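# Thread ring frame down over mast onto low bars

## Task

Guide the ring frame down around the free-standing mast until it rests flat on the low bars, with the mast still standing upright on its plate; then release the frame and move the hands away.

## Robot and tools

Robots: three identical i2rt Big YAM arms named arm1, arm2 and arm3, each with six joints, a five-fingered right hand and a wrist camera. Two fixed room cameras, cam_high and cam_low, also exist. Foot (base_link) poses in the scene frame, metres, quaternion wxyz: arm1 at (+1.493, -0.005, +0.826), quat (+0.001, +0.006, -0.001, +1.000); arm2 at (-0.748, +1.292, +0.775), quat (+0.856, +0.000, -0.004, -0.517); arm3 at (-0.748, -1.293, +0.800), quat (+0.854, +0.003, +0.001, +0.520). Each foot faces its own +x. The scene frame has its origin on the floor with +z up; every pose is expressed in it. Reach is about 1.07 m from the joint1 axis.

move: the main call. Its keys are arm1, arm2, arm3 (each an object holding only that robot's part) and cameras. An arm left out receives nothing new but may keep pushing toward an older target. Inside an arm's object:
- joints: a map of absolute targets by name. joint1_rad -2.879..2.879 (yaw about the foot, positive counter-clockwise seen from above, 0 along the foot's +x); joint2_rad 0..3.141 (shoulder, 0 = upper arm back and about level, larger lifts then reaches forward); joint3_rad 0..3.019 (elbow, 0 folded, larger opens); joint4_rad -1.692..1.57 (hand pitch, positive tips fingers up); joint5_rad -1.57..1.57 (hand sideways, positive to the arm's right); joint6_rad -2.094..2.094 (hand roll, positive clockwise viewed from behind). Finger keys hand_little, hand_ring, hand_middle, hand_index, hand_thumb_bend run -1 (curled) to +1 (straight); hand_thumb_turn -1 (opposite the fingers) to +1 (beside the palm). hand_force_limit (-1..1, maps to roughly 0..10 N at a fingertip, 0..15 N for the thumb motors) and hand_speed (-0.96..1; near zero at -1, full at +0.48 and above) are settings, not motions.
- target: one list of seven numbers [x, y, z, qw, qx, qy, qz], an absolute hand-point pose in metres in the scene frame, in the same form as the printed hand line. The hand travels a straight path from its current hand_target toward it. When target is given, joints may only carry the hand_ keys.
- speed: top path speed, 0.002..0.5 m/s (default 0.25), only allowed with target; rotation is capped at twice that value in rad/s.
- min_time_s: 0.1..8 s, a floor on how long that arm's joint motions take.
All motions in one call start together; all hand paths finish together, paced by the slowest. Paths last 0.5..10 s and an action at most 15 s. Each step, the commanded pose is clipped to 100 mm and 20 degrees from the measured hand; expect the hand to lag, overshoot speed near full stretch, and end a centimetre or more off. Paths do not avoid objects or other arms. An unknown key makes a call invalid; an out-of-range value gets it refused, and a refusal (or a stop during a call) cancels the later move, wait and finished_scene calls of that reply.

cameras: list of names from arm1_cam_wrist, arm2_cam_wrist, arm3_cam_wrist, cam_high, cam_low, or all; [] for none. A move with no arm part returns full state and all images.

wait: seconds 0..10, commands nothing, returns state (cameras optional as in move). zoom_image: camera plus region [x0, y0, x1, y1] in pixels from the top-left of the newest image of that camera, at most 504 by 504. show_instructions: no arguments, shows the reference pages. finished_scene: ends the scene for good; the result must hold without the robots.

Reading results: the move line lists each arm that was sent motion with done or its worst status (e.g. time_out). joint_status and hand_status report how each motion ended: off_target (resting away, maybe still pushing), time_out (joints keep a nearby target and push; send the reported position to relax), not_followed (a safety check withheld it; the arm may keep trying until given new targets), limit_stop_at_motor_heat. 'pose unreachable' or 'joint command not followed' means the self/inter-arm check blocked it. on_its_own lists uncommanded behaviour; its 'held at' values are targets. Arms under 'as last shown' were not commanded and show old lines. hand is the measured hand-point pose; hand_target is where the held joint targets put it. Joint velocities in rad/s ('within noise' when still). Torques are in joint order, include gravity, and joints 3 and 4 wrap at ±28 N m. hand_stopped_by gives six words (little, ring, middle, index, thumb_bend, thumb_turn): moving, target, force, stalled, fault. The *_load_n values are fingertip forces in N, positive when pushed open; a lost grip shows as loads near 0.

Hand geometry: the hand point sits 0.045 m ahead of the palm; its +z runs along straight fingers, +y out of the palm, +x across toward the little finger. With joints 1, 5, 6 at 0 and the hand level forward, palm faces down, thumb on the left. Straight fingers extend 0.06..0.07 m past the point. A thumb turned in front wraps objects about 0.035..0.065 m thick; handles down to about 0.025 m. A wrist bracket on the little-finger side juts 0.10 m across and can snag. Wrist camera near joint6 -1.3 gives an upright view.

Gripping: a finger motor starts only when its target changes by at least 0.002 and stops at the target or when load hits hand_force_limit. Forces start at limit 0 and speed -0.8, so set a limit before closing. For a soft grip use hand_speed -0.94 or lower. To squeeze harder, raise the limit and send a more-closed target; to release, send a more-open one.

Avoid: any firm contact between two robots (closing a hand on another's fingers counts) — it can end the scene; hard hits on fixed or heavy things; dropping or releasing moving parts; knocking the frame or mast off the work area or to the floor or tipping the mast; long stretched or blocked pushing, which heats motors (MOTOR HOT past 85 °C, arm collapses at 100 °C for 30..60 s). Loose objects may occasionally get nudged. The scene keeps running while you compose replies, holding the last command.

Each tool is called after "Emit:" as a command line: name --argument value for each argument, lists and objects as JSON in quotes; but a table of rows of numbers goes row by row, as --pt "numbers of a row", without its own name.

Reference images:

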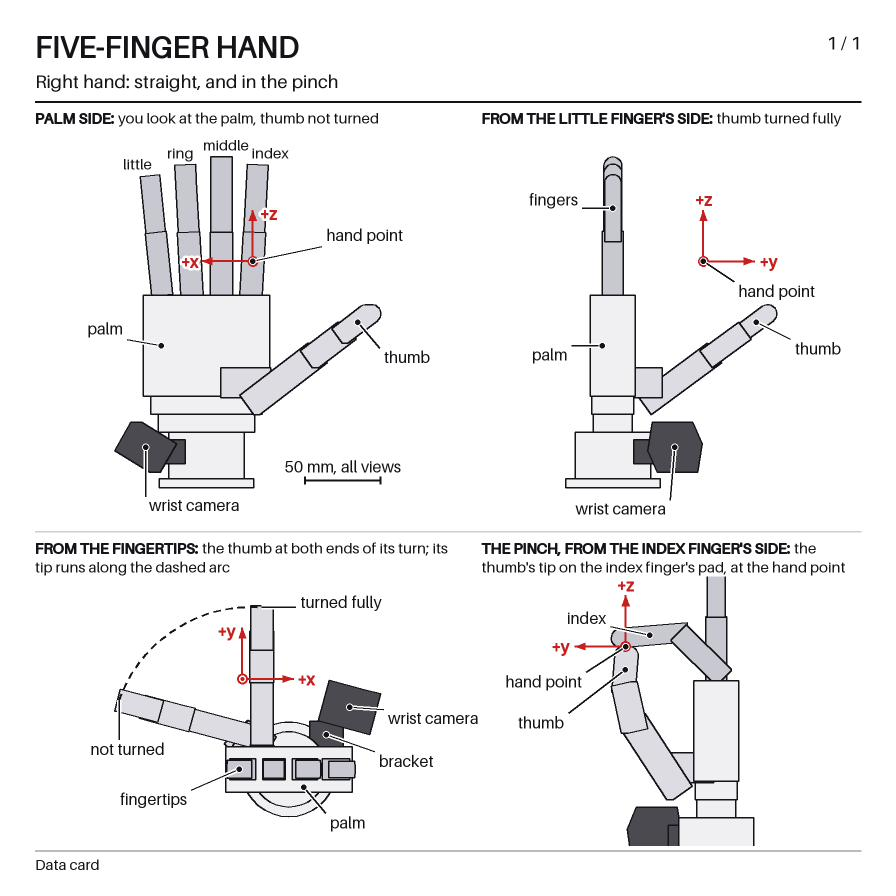

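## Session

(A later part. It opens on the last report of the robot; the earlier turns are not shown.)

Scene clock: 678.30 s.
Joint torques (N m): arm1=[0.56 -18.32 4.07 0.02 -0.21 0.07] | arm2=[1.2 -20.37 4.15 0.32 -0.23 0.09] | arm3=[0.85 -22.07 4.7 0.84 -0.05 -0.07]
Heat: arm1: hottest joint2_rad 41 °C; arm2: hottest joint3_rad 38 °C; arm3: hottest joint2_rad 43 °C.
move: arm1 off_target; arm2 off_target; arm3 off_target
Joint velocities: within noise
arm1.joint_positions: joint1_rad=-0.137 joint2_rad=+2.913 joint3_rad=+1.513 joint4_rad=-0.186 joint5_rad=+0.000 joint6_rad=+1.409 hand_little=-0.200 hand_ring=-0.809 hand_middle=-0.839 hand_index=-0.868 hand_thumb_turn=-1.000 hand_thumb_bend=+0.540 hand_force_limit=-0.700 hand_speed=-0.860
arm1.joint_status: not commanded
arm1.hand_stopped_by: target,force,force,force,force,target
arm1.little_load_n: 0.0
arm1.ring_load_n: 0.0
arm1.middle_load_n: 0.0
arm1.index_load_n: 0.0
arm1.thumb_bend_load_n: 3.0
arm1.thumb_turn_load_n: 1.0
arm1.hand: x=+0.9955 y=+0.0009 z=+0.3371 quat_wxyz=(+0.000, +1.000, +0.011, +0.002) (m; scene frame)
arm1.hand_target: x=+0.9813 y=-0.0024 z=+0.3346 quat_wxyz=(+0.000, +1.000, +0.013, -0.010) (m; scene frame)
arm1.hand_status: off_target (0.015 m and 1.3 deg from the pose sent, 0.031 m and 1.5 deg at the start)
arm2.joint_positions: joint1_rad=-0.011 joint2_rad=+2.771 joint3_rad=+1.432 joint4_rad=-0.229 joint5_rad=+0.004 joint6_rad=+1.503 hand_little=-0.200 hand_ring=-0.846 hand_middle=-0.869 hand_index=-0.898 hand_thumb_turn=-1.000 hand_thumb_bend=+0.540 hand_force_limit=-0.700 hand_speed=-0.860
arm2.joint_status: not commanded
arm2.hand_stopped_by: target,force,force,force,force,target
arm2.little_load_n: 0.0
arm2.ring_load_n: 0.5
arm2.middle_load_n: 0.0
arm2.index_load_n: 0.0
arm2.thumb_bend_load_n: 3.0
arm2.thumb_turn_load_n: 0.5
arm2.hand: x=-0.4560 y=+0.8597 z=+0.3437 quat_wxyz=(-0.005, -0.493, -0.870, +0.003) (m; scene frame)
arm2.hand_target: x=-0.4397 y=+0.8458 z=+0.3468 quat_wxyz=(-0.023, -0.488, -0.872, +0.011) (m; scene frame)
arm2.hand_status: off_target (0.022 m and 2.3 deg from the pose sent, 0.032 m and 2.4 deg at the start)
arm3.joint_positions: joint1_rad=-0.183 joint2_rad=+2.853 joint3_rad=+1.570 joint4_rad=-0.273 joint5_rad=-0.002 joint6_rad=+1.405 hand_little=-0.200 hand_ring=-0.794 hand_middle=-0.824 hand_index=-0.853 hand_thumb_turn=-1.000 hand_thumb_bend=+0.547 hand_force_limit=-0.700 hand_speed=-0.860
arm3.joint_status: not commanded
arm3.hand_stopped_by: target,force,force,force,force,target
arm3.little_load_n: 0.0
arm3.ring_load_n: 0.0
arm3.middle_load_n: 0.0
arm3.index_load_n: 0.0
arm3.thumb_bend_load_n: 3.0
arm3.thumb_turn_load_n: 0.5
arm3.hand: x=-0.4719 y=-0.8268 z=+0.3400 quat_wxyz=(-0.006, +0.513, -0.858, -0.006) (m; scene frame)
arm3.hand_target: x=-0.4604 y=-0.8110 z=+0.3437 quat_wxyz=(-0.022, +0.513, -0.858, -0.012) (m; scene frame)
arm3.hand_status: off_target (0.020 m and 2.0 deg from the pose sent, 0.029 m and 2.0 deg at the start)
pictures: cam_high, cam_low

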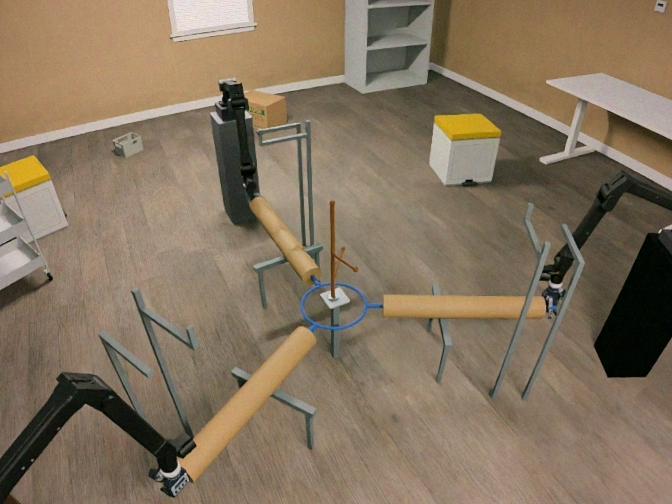

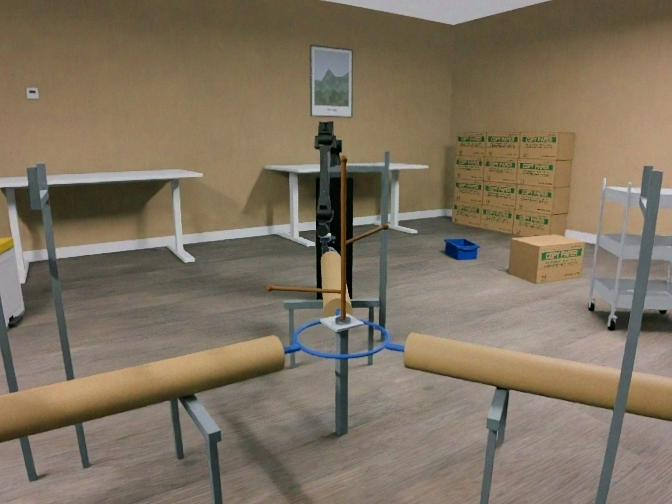

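Emit:
move --arm1 '{"joints":{"hand_speed":-0.5,"hand_thumb_bend":1,"hand_little":1,"hand_ring":1,"hand_middle":1,"hand_index":1}}' --arm2 '{"joints":{"hand_speed":-0.5,"hand_thumb_bend":1,"hand_little":1,"hand_ring":1,"hand_middle":1,"hand_index":1}}' --arm3 '{"joints":{"hand_speed":-0.5,"hand_thumb_bend":1,"hand_little":1,"hand_ring":1,"hand_middle":1,"hand_index":1}}' --cameras '["all"]'

Scene clock: 686.53 s.
Joint torques (N m): arm1=[0.62 -18.32 4.08 0.05 -0.18 0.06] | arm2=[1.26 -20.37 4.15 0.31 -0.2 0.09] | arm3=[0.85 -22.07 4.71 0.84 -0.03 -0.07]
Heat: arm1: hottest joint2_rad 41 °C; arm2: hottest joint2_rad 37 °C; arm3: hottest joint2_rad 42 °C.
move: arm1 done; arm2 done; arm3 done
Joint velocities: within noise
arm1.joint_positions: joint1_rad=-0.137 joint2_rad=+2.913 joint3_rad=+1.513 joint4_rad=-0.186 joint5_rad=+0.000 joint6_rad=+1.409 hand_little=+1.000 hand_ring=+1.000 hand_middle=+1.000 hand_index=+1.000 hand_thumb_turn=-1.000 hand_thumb_bend=+1.000 hand_force_limit=-0.700 hand_speed=-0.500
arm1.joint_status: all done
arm1.hand_stopped_by: target,target,target,target,target,target
arm1.little_load_n: 0.0
arm1.ring_load_n: 0.0
arm1.middle_load_n: 0.0
arm1.index_load_n: 0.0
arm1.thumb_bend_load_n: 0.0
arm1.thumb_turn_load_n: 0.0
arm1.hand: x=+0.9955 y=+0.0009 z=+0.3371 quat_wxyz=(+0.000, +1.000, +0.011, +0.002) (m; scene frame)
arm1.hand_target: x=+0.9813 y=-0.0024 z=+0.3346 quat_wxyz=(+0.000, +1.000, +0.013, -0.010) (m; scene frame)
arm1.hand_status: not commanded
arm2.joint_positions: joint1_rad=-0.011 joint2_rad=+2.771 joint3_rad=+1.432 joint4_rad=-0.229 joint5_rad=+0.003 joint6_rad=+1.503 hand_little=+1.000 hand_ring=+1.000 hand_middle=+1.000 hand_index=+1.000 hand_thumb_turn=-1.000 hand_thumb_bend=+1.000 hand_force_limit=-0.700 hand_speed=-0.500
arm2.joint_status: all done
arm2.hand_stopped_by: target,target,target,target,target,target
arm2.little_load_n: 0.0
arm2.ring_load_n: 0.0
arm2.middle_load_n: 0.0
arm2.index_load_n: 0.0
arm2.thumb_bend_load_n: 0.0
arm2.thumb_turn_load_n: 0.0
arm2.hand: x=-0.4559 y=+0.8598 z=+0.3437 quat_wxyz=(-0.005, -0.493, -0.870, +0.002) (m; scene frame)
arm2.hand_target: x=-0.4397 y=+0.8458 z=+0.3468 quat_wxyz=(-0.023, -0.488, -0.872, +0.011) (m; scene frame)
arm2.hand_status: not commanded
arm3.joint_positions: joint1_rad=-0.183 joint2_rad=+2.853 joint3_rad=+1.570 joint4_rad=-0.273 joint5_rad=-0.002 joint6_rad=+1.405 hand_little=+1.000 hand_ring=+1.000 hand_middle=+1.000 hand_index=+1.000 hand_thumb_turn=-1.000 hand_thumb_bend=+1.000 hand_force_limit=-0.700 hand_speed=-0.500
arm3.joint_status: all done
arm3.hand_stopped_by: target,target,target,target,target,target
arm3.little_load_n: 0.0
arm3.ring_load_n: 0.0
arm3.middle_load_n: 0.0
arm3.index_load_n: 0.0
arm3.thumb_bend_load_n: 0.0
arm3.thumb_turn_load_n: 0.0
arm3.hand: x=-0.4719 y=-0.8268 z=+0.3400 quat_wxyz=(-0.006, +0.513, -0.858, -0.006) (m; scene frame)
arm3.hand_target: x=-0.4604 y=-0.8110 z=+0.3437 quat_wxyz=(-0.022, +0.513, -0.858, -0.012) (m; scene frame)
arm3.hand_status: not commanded
pictures: arm1_cam_wrist, arm2_cam_wrist, arm3_cam_wrist, cam_high, cam_low

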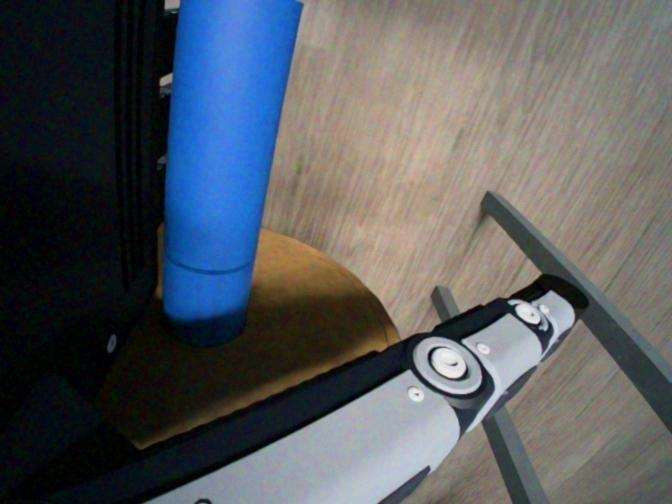

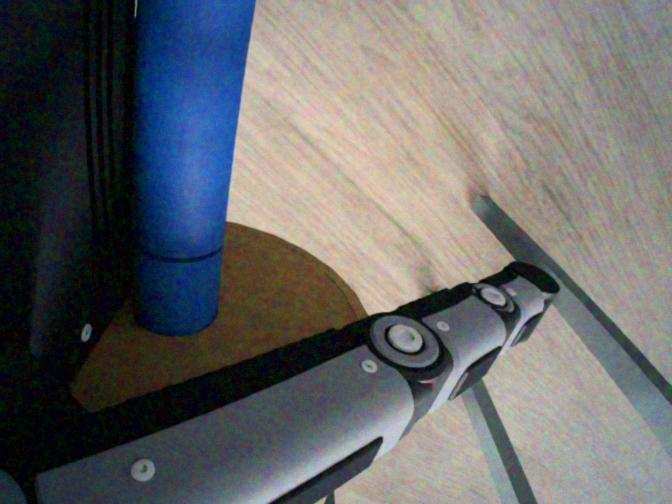

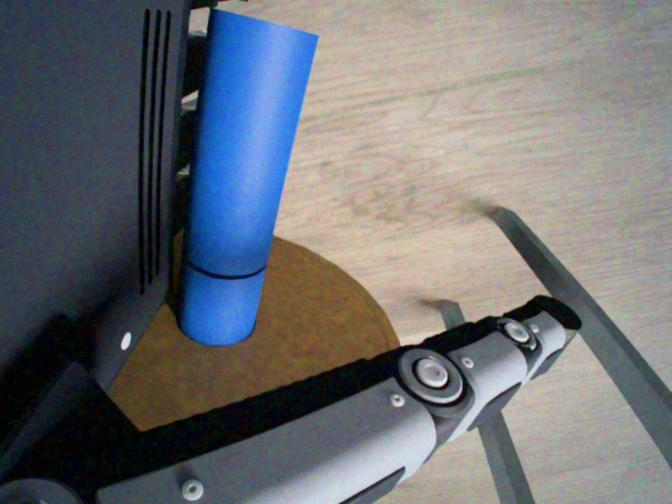

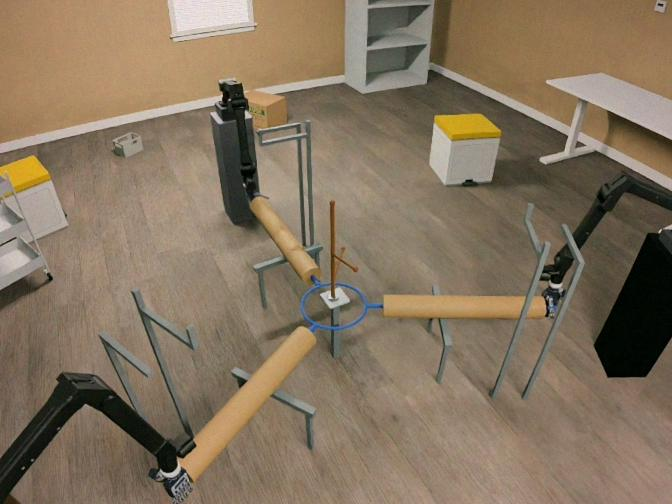

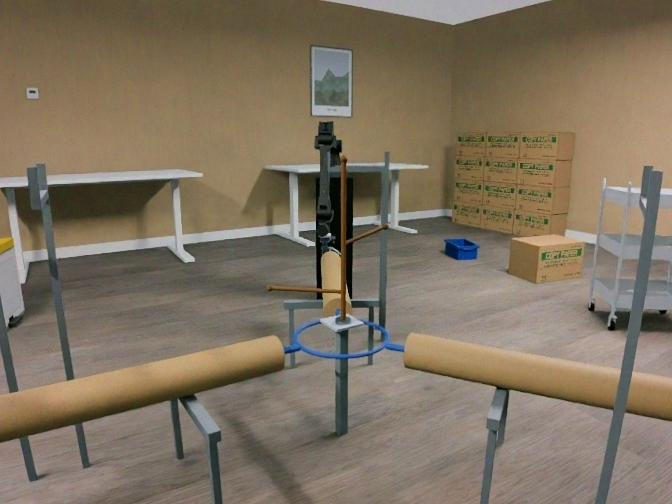

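Emit:
move --arm1 '{"target":[0.995,0.020,0.342,0,1,0.011,0],"speed":0.05}' --arm2 '{"target":[-0.473,0.8494,0.349,0,0.493,0.87,0],"speed":0.05}' --arm3 '{"target":[-0.4543,-0.8362,0.345,0,0.513,-0.858,0],"speed":0.05}' --cameras '["arm1_cam_wrist","arm2_cam_wrist","arm3_cam_wrist"]'

Scene clock: 695.47 s.
Joint torques (N m): arm1=[-0.56 -20.19 1.43 -0.25 0 -0.09] | arm2=[-0.21 -21.54 2.14 -0.43 0.05 -0.08] | arm3=[0.26 -22.95 3.1 0.14 0 -0.18]
Heat: arm1: hottest joint2_rad 42 °C; arm2: hottest joint2_rad 37 °C; arm3: hottest joint2_rad 41 °C.
move: arm1 done; arm2 done; arm3 off_target
Joint velocities: within noise
arm1.joint_positions: joint1_rad=-0.173 joint2_rad=+2.913 joint3_rad=+1.513 joint4_rad=-0.187 joint5_rad=-0.001 joint6_rad=+1.378 hand_little=+1.000 hand_ring=+1.000 hand_middle=+1.000 hand_index=+1.000 hand_thumb_turn=-1.000 hand_thumb_bend=+1.000 hand_force_limit=-0.700 hand_speed=-0.500
arm1.joint_status: not commanded
arm1.hand_stopped_by: target,target,target,target,target,target
arm1.little_load_n: 0.0
arm1.ring_load_n: 0.0
arm1.middle_load_n: 0.0
arm1.index_load_n: 0.0
arm1.thumb_bend_load_n: 0.0
arm1.thumb_turn_load_n: 0.0
arm1.hand: x=+0.9981 y=+0.0174 z=+0.3372 quat_wxyz=(+0.000, +1.000, +0.008, +0.002) (m; scene frame)
arm1.hand_target: x=+0.9950 y=+0.0200 z=+0.3420 quat_wxyz=(+0.000, +1.000, +0.011, +0.000) (m; scene frame)
arm1.hand_status: done (0.006 m and 0.4 deg from the pose sent, 0.020 m and 0.2 deg at the start)
arm2.joint_positions: joint1_rad=-0.046 joint2_rad=+2.771 joint3_rad=+1.432 joint4_rad=-0.246 joint5_rad=+0.003 joint6_rad=+1.475 hand_little=+1.000 hand_ring=+1.000 hand_middle=+1.000 hand_index=+1.000 hand_thumb_turn=-1.000 hand_thumb_bend=+1.000 hand_force_limit=-0.700 hand_speed=-0.500
arm2.joint_status: not commanded
arm2.hand_stopped_by: target,target,target,target,target,target
arm2.little_load_n: 0.0
arm2.ring_load_n: 0.0
arm2.middle_load_n: 0.0
arm2.index_load_n: 0.0
arm2.thumb_bend_load_n: 0.0
arm2.thumb_turn_load_n: 0.0
arm2.hand: x=-0.4732 y=+0.8560 z=+0.3432 quat_wxyz=(+0.002, -0.496, -0.868, -0.003) (m; scene frame)
arm2.hand_target: x=-0.4729 y=+0.8493 z=+0.3490 quat_wxyz=(+0.000, -0.493, -0.870, +0.000) (m; scene frame)
arm2.hand_status: done (0.009 m and 0.5 deg from the pose sent, 0.021 m and 0.6 deg at the start)
arm3.joint_positions: joint1_rad=-0.211 joint2_rad=+2.853 joint3_rad=+1.573 joint4_rad=-0.303 joint5_rad=+0.004 joint6_rad=+1.383 hand_little=+1.000 hand_ring=+1.000 hand_middle=+1.000 hand_index=+1.000 hand_thumb_turn=-1.000 hand_thumb_bend=+1.000 hand_force_limit=-0.700 hand_speed=-0.500
arm3.joint_status: not commanded
arm3.hand_stopped_by: target,target,target,target,target,target
arm3.little_load_n: 0.0
arm3.ring_load_n: 0.0
arm3.middle_load_n: 0.5
arm3.index_load_n: 0.0
arm3.thumb_bend_load_n: 0.0
arm3.thumb_turn_load_n: 0.0
arm3.hand: x=-0.4634 y=-0.8414 z=+0.3392 quat_wxyz=(+0.006, +0.511, -0.860, +0.001) (m; scene frame)
arm3.hand_target: x=-0.4542 y=-0.8362 z=+0.3451 quat_wxyz=(+0.000, +0.513, -0.858, +0.000) (m; scene frame)
arm3.hand_status: off_target (0.012 m and 0.8 deg from the pose sent, 0.020 m and 1.0 deg at the start)
pictures: arm1_cam_wrist, arm2_cam_wrist, arm3_cam_wrist

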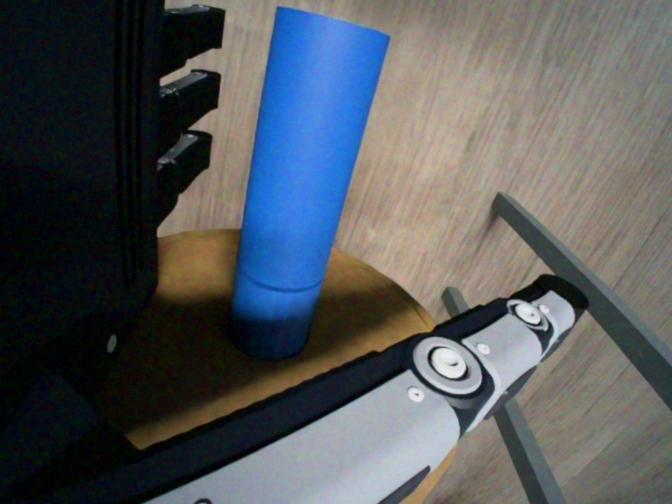

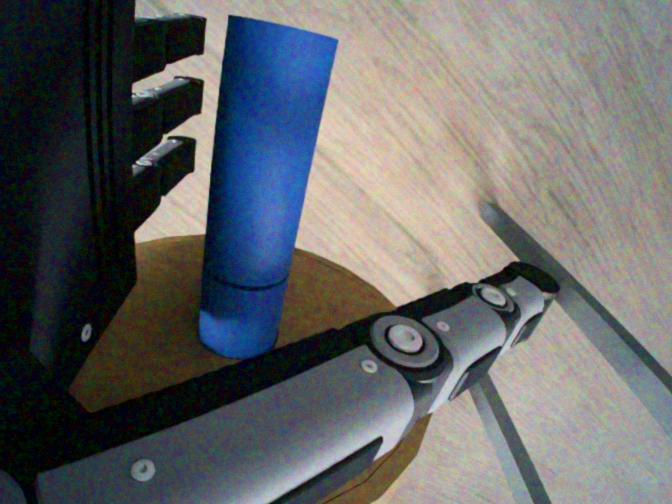

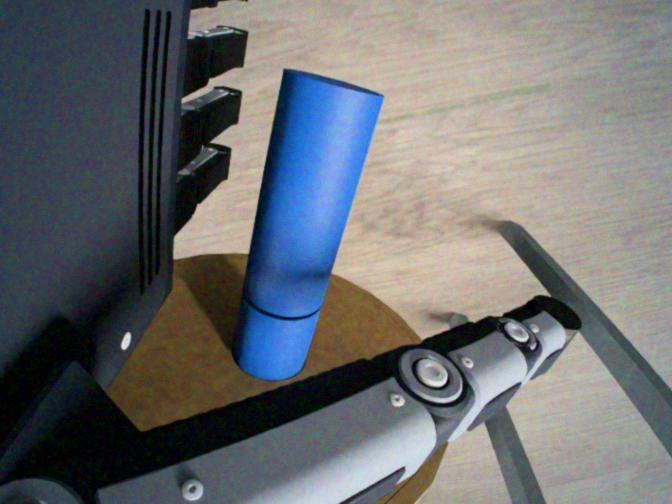

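Emit:
move --arm1 '{"target":[0.998,0.018,0.50,0,1,0.011,0],"speed":0.1}' --arm2 '{"target":[-0.473,0.855,0.50,0,0.493,0.87,0],"speed":0.1}' --arm3 '{"target":[-0.461,-0.842,0.50,0,0.513,-0.858,0],"speed":0.1}' --cameras '["all"]'

Emit:
zoom_image --camera "cam_low" --region '[120, 250, 560, 504]'

Emit:
zoom_image --camera "cam_high" --region '[200, 230, 480, 440]'

Scene clock: 702.07 s.
Joint torques (N m): arm1=[-0.26 -19.49 2.11 -0.38 0.01 -0.05] | arm2=[0.26 -21.6 2.62 -0.44 0.04 -0.01] | arm3=[0.62 -22.07 2.67 0.23 0 -0.15]
Heat: arm1: hottest joint2_rad 42 °C; arm2: hottest joint2_rad 37 °C; arm3: hottest joint2_rad 41 °C.
move: arm1 done; arm2 off_target; arm3 done
Joint velocities: within noise
arm1.joint_positions: joint1_rad=-0.173 joint2_rad=+2.510 joint3_rad=+1.216 joint4_rad=-0.289 joint5_rad=-0.001 joint6_rad=+1.378 hand_little=+1.000 hand_ring=+1.000 hand_middle=+1.000 hand_index=+1.000 hand_thumb_turn=-1.000 hand_thumb_bend=+1.000 hand_force_limit=-0.700 hand_speed=-0.500
arm1.joint_status: not commanded
arm1.hand_stopped_by: target,target,target,target,target,target
arm1.little_load_n: 0.0
arm1.ring_load_n: 0.0
arm1.middle_load_n: 0.0
arm1.index_load_n: 0.0
arm1.thumb_bend_load_n: 0.0
arm1.thumb_turn_load_n: 0.0
arm1.hand: x=+0.9985 y=+0.0173 z=+0.4951 quat_wxyz=(+0.000, +1.000, +0.009, +0.000) (m; scene frame)
arm1.hand_target: x=+0.9978 y=+0.0180 z=+0.5000 quat_wxyz=(+0.000, +1.000, +0.011, +0.000) (m; scene frame)
arm1.hand_status: done (0.005 m and 0.3 deg from the pose sent, 0.163 m and 0.4 deg at the start)
arm2.joint_positions: joint1_rad=-0.046 joint2_rad=+2.402 joint3_rad=+1.203 joint4_rad=-0.389 joint5_rad=+0.003 joint6_rad=+1.475 hand_little=+1.000 hand_ring=+1.000 hand_middle=+1.000 hand_index=+1.000 hand_thumb_turn=-1.000 hand_thumb_bend=+1.000 hand_force_limit=-0.700 hand_speed=-0.500
arm2.joint_status: not commanded
arm2.hand_stopped_by: target,target,target,target,target,target
arm2.little_load_n: 0.0
arm2.ring_load_n: 0.0
arm2.middle_load_n: 0.0
arm2.index_load_n: 0.0
arm2.thumb_bend_load_n: 0.0
arm2.thumb_turn_load_n: 0.0
arm2.hand: x=-0.4754 y=+0.8590 z=+0.4897 quat_wxyz=(+0.004, -0.496, -0.869, -0.004) (m; scene frame)
arm2.hand_target: x=-0.4729 y=+0.8551 z=+0.4999 quat_wxyz=(+0.000, -0.493, -0.870, +0.000) (m; scene frame)
arm2.hand_status: off_target (0.011 m and 0.7 deg from the pose sent, 0.157 m and 0.5 deg at the start)
arm3.joint_positions: joint1_rad=-0.211 joint2_rad=+2.465 joint3_rad=+1.305 joint4_rad=-0.407 joint5_rad=+0.004 joint6_rad=+1.382 hand_little=+1.000 hand_ring=+1.000 hand_middle=+1.000 hand_index=+1.000 hand_thumb_turn=-1.000 hand_thumb_bend=+1.000 hand_force_limit=-0.700 hand_speed=-0.500
arm3.joint_status: not commanded
arm3.hand_stopped_by: target,target,target,target,target,target
arm3.little_load_n: 0.0
arm3.ring_load_n: 0.0
arm3.middle_load_n: 0.0
arm3.index_load_n: 0.0
arm3.thumb_bend_load_n: 0.0
arm3.thumb_turn_load_n: 0.0
arm3.hand: x=-0.4612 y=-0.8402 z=+0.4965 quat_wxyz=(-0.001, +0.511, -0.860, -0.001) (m; scene frame)
arm3.hand_target: x=-0.4610 y=-0.8421 z=+0.4999 quat_wxyz=(+0.000, +0.513, -0.858, +0.000) (m; scene frame)
arm3.hand_status: done (0.004 m and 0.4 deg from the pose sent, 0.161 m and 0.8 deg at the start)
pictures: arm1_cam_wrist, arm2_cam_wrist, arm3_cam_wrist, cam_high, cam_low

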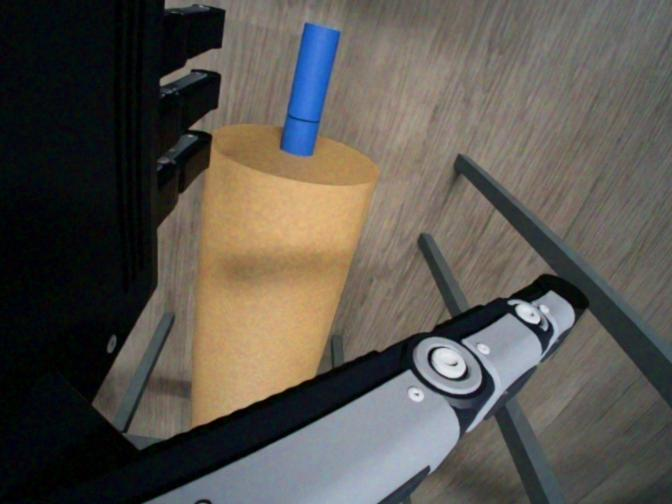

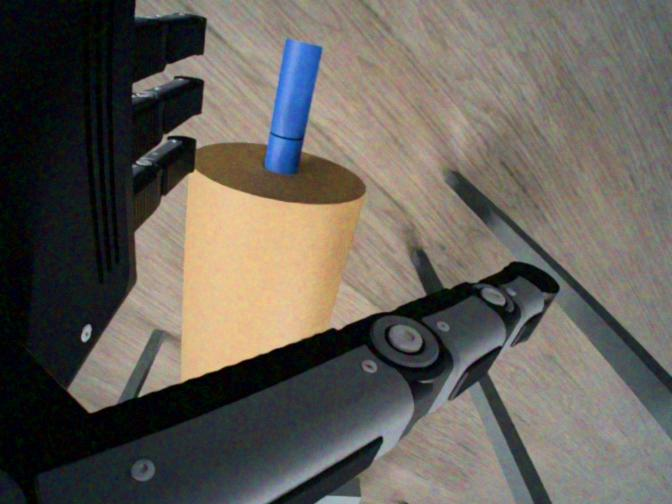

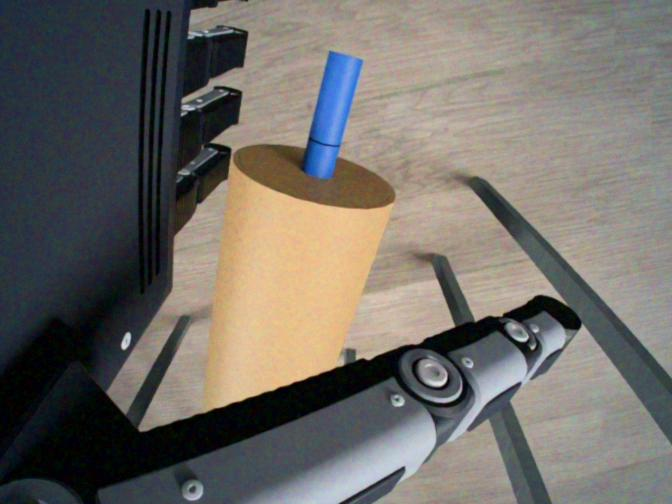

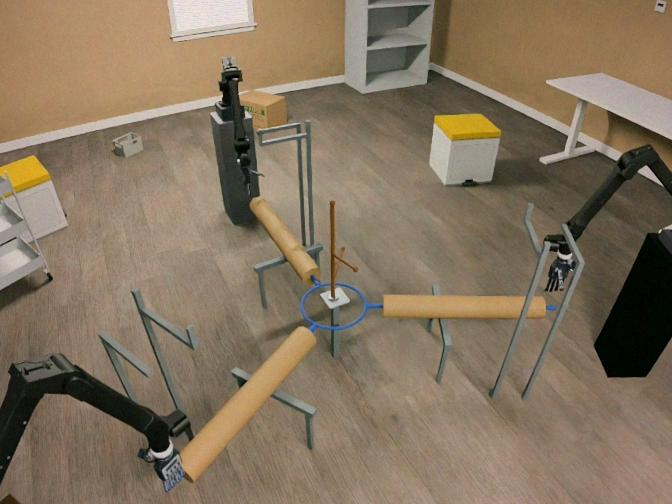

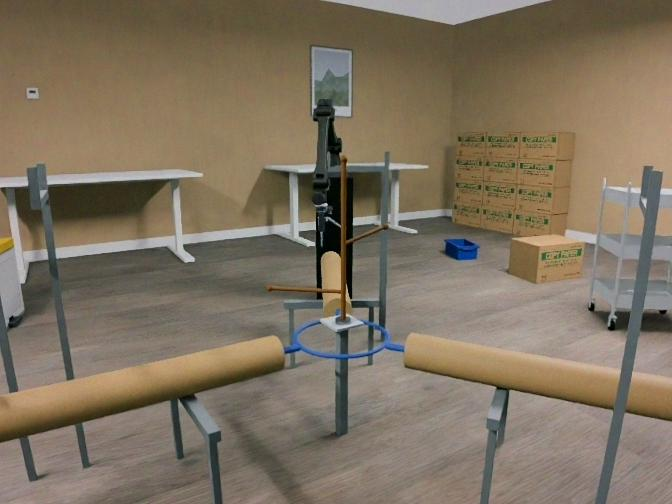

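Scaled by 1.145 from the camera's 672x504 image, which has a finer 960x720 frame.

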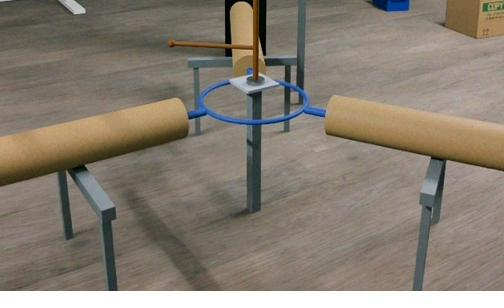

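Scaled by 1.800 from the camera's 672x504 image, which has a finer 960x720 frame.

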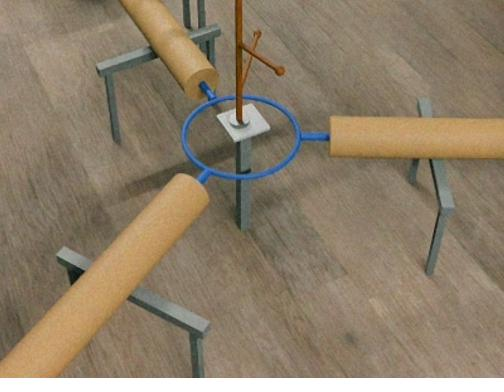

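Emit:
move --arm1 '{"target":[1.05,0.018,0.62,0,1,0.011,0],"speed":0.15}' --arm2 '{"target":[-0.50,0.903,0.62,0,0.493,0.87,0],"speed":0.15}' --arm3 '{"target":[-0.49,-0.885,0.62,0,0.513,-0.858,0],"speed":0.15}' --cameras '["cam_high","cam_low"]'

Scene clock: 711.40 s.
Joint torques (N m): arm1=[-0.91 -16.67 2.81 -0.39 0.01 -0.07] | arm2=[-0.38 -18.26 3.51 -0.44 0.05 -0.07] | arm3=[0.09 -18.96 3.38 0.21 -0.01 -0.19]
Heat: arm1: hottest joint2_rad 42 °C; arm2: hottest joint2_rad 37 °C; arm3: hottest joint2_rad 41 °C.
move: arm1 done; arm2 done; arm3 done
Joint velocities: within noise
arm1.joint_positions: joint1_rad=-0.188 joint2_rad=+2.152 joint3_rad=+0.948 joint4_rad=-0.379 joint5_rad=-0.001 joint6_rad=+1.359 hand_little=+1.000 hand_ring=+1.000 hand_middle=+1.000 hand_index=+1.000 hand_thumb_turn=-1.000 hand_thumb_bend=+1.000 hand_force_limit=-0.700 hand_speed=-0.500
arm1.joint_status: not commanded
arm1.hand_stopped_by: target,target,target,target,target,target
arm1.little_load_n: 0.0
arm1.ring_load_n: 0.0
arm1.middle_load_n: 0.0
arm1.index_load_n: 0.0
arm1.thumb_bend_load_n: 0.0
arm1.thumb_turn_load_n: 0.0
arm1.hand: x=+1.0487 y=+0.0144 z=+0.6159 quat_wxyz=(+0.000, +1.000, +0.011, +0.000) (m; scene frame)
arm1.hand_target: x=+1.0499 y=+0.0180 z=+0.6200 quat_wxyz=(+0.000, +1.000, +0.011, +0.000) (m; scene frame)
arm1.hand_status: done (0.006 m and 0.0 deg from the pose sent, 0.135 m and 0.3 deg at the start)
arm2.joint_positions: joint1_rad=-0.046 joint2_rad=+2.037 joint3_rad=+0.962 joint4_rad=-0.511 joint5_rad=+0.003 joint6_rad=+1.473 hand_little=+1.000 hand_ring=+1.000 hand_middle=+1.000 hand_index=+1.000 hand_thumb_turn=-1.000 hand_thumb_bend=+1.000 hand_force_limit=-0.700 hand_speed=-0.500
arm2.joint_status: not commanded
arm2.hand_stopped_by: target,target,target,target,target,target
arm2.little_load_n: 0.0
arm2.ring_load_n: 0.0
arm2.middle_load_n: 0.0
arm2.index_load_n: 0.0
arm2.thumb_bend_load_n: 0.0
arm2.thumb_turn_load_n: 0.0
arm2.hand: x=-0.4980 y=+0.9057 z=+0.6121 quat_wxyz=(+0.003, -0.495, -0.869, -0.003) (m; scene frame)
arm2.hand_target: x=-0.4999 y=+0.9031 z=+0.6199 quat_wxyz=(+0.000, -0.493, -0.870, +0.000) (m; scene frame)
arm2.hand_status: done (0.009 m and 0.6 deg from the pose sent, 0.140 m and 0.7 deg at the start)
arm3.joint_positions: joint1_rad=-0.213 joint2_rad=+2.115 joint3_rad=+1.051 joint4_rad=-0.503 joint5_rad=+0.004 joint6_rad=+1.378 hand_little=+1.000 hand_ring=+1.000 hand_middle=+1.000 hand_index=+1.000 hand_thumb_turn=-1.000 hand_thumb_bend=+1.000 hand_force_limit=-0.700 hand_speed=-0.500
arm3.joint_status: not commanded
arm3.hand_stopped_by: target,target,target,target,target,target
arm3.little_load_n: 0.0
arm3.ring_load_n: 0.0
arm3.middle_load_n: 0.0
arm3.index_load_n: -0.5
arm3.thumb_bend_load_n: 0.0
arm3.thumb_turn_load_n: -0.5
arm3.hand: x=-0.4918 y=-0.8803 z=+0.6176 quat_wxyz=(-0.001, +0.512, -0.859, -0.002) (m; scene frame)
arm3.hand_target: x=-0.4902 y=-0.8850 z=+0.6199 quat_wxyz=(+0.000, +0.513, -0.858, +0.000) (m; scene frame)
arm3.hand_status: done (0.006 m and 0.3 deg from the pose sent, 0.135 m and 0.4 deg at the start)
pictures: cam_high, cam_low

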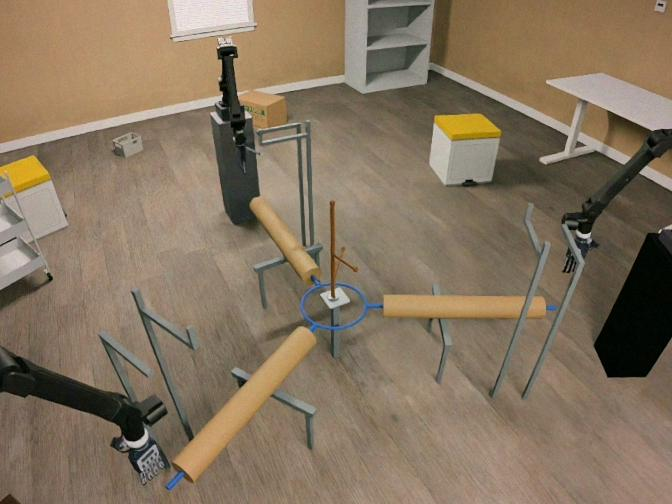

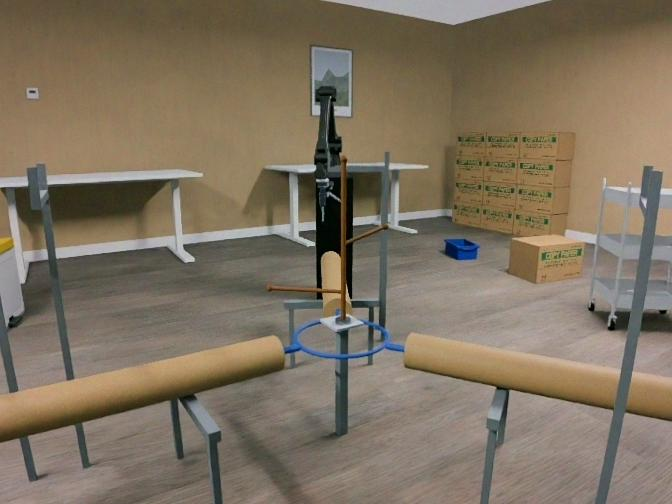

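Emit:
finished_scene

The scene is finished: the task was done.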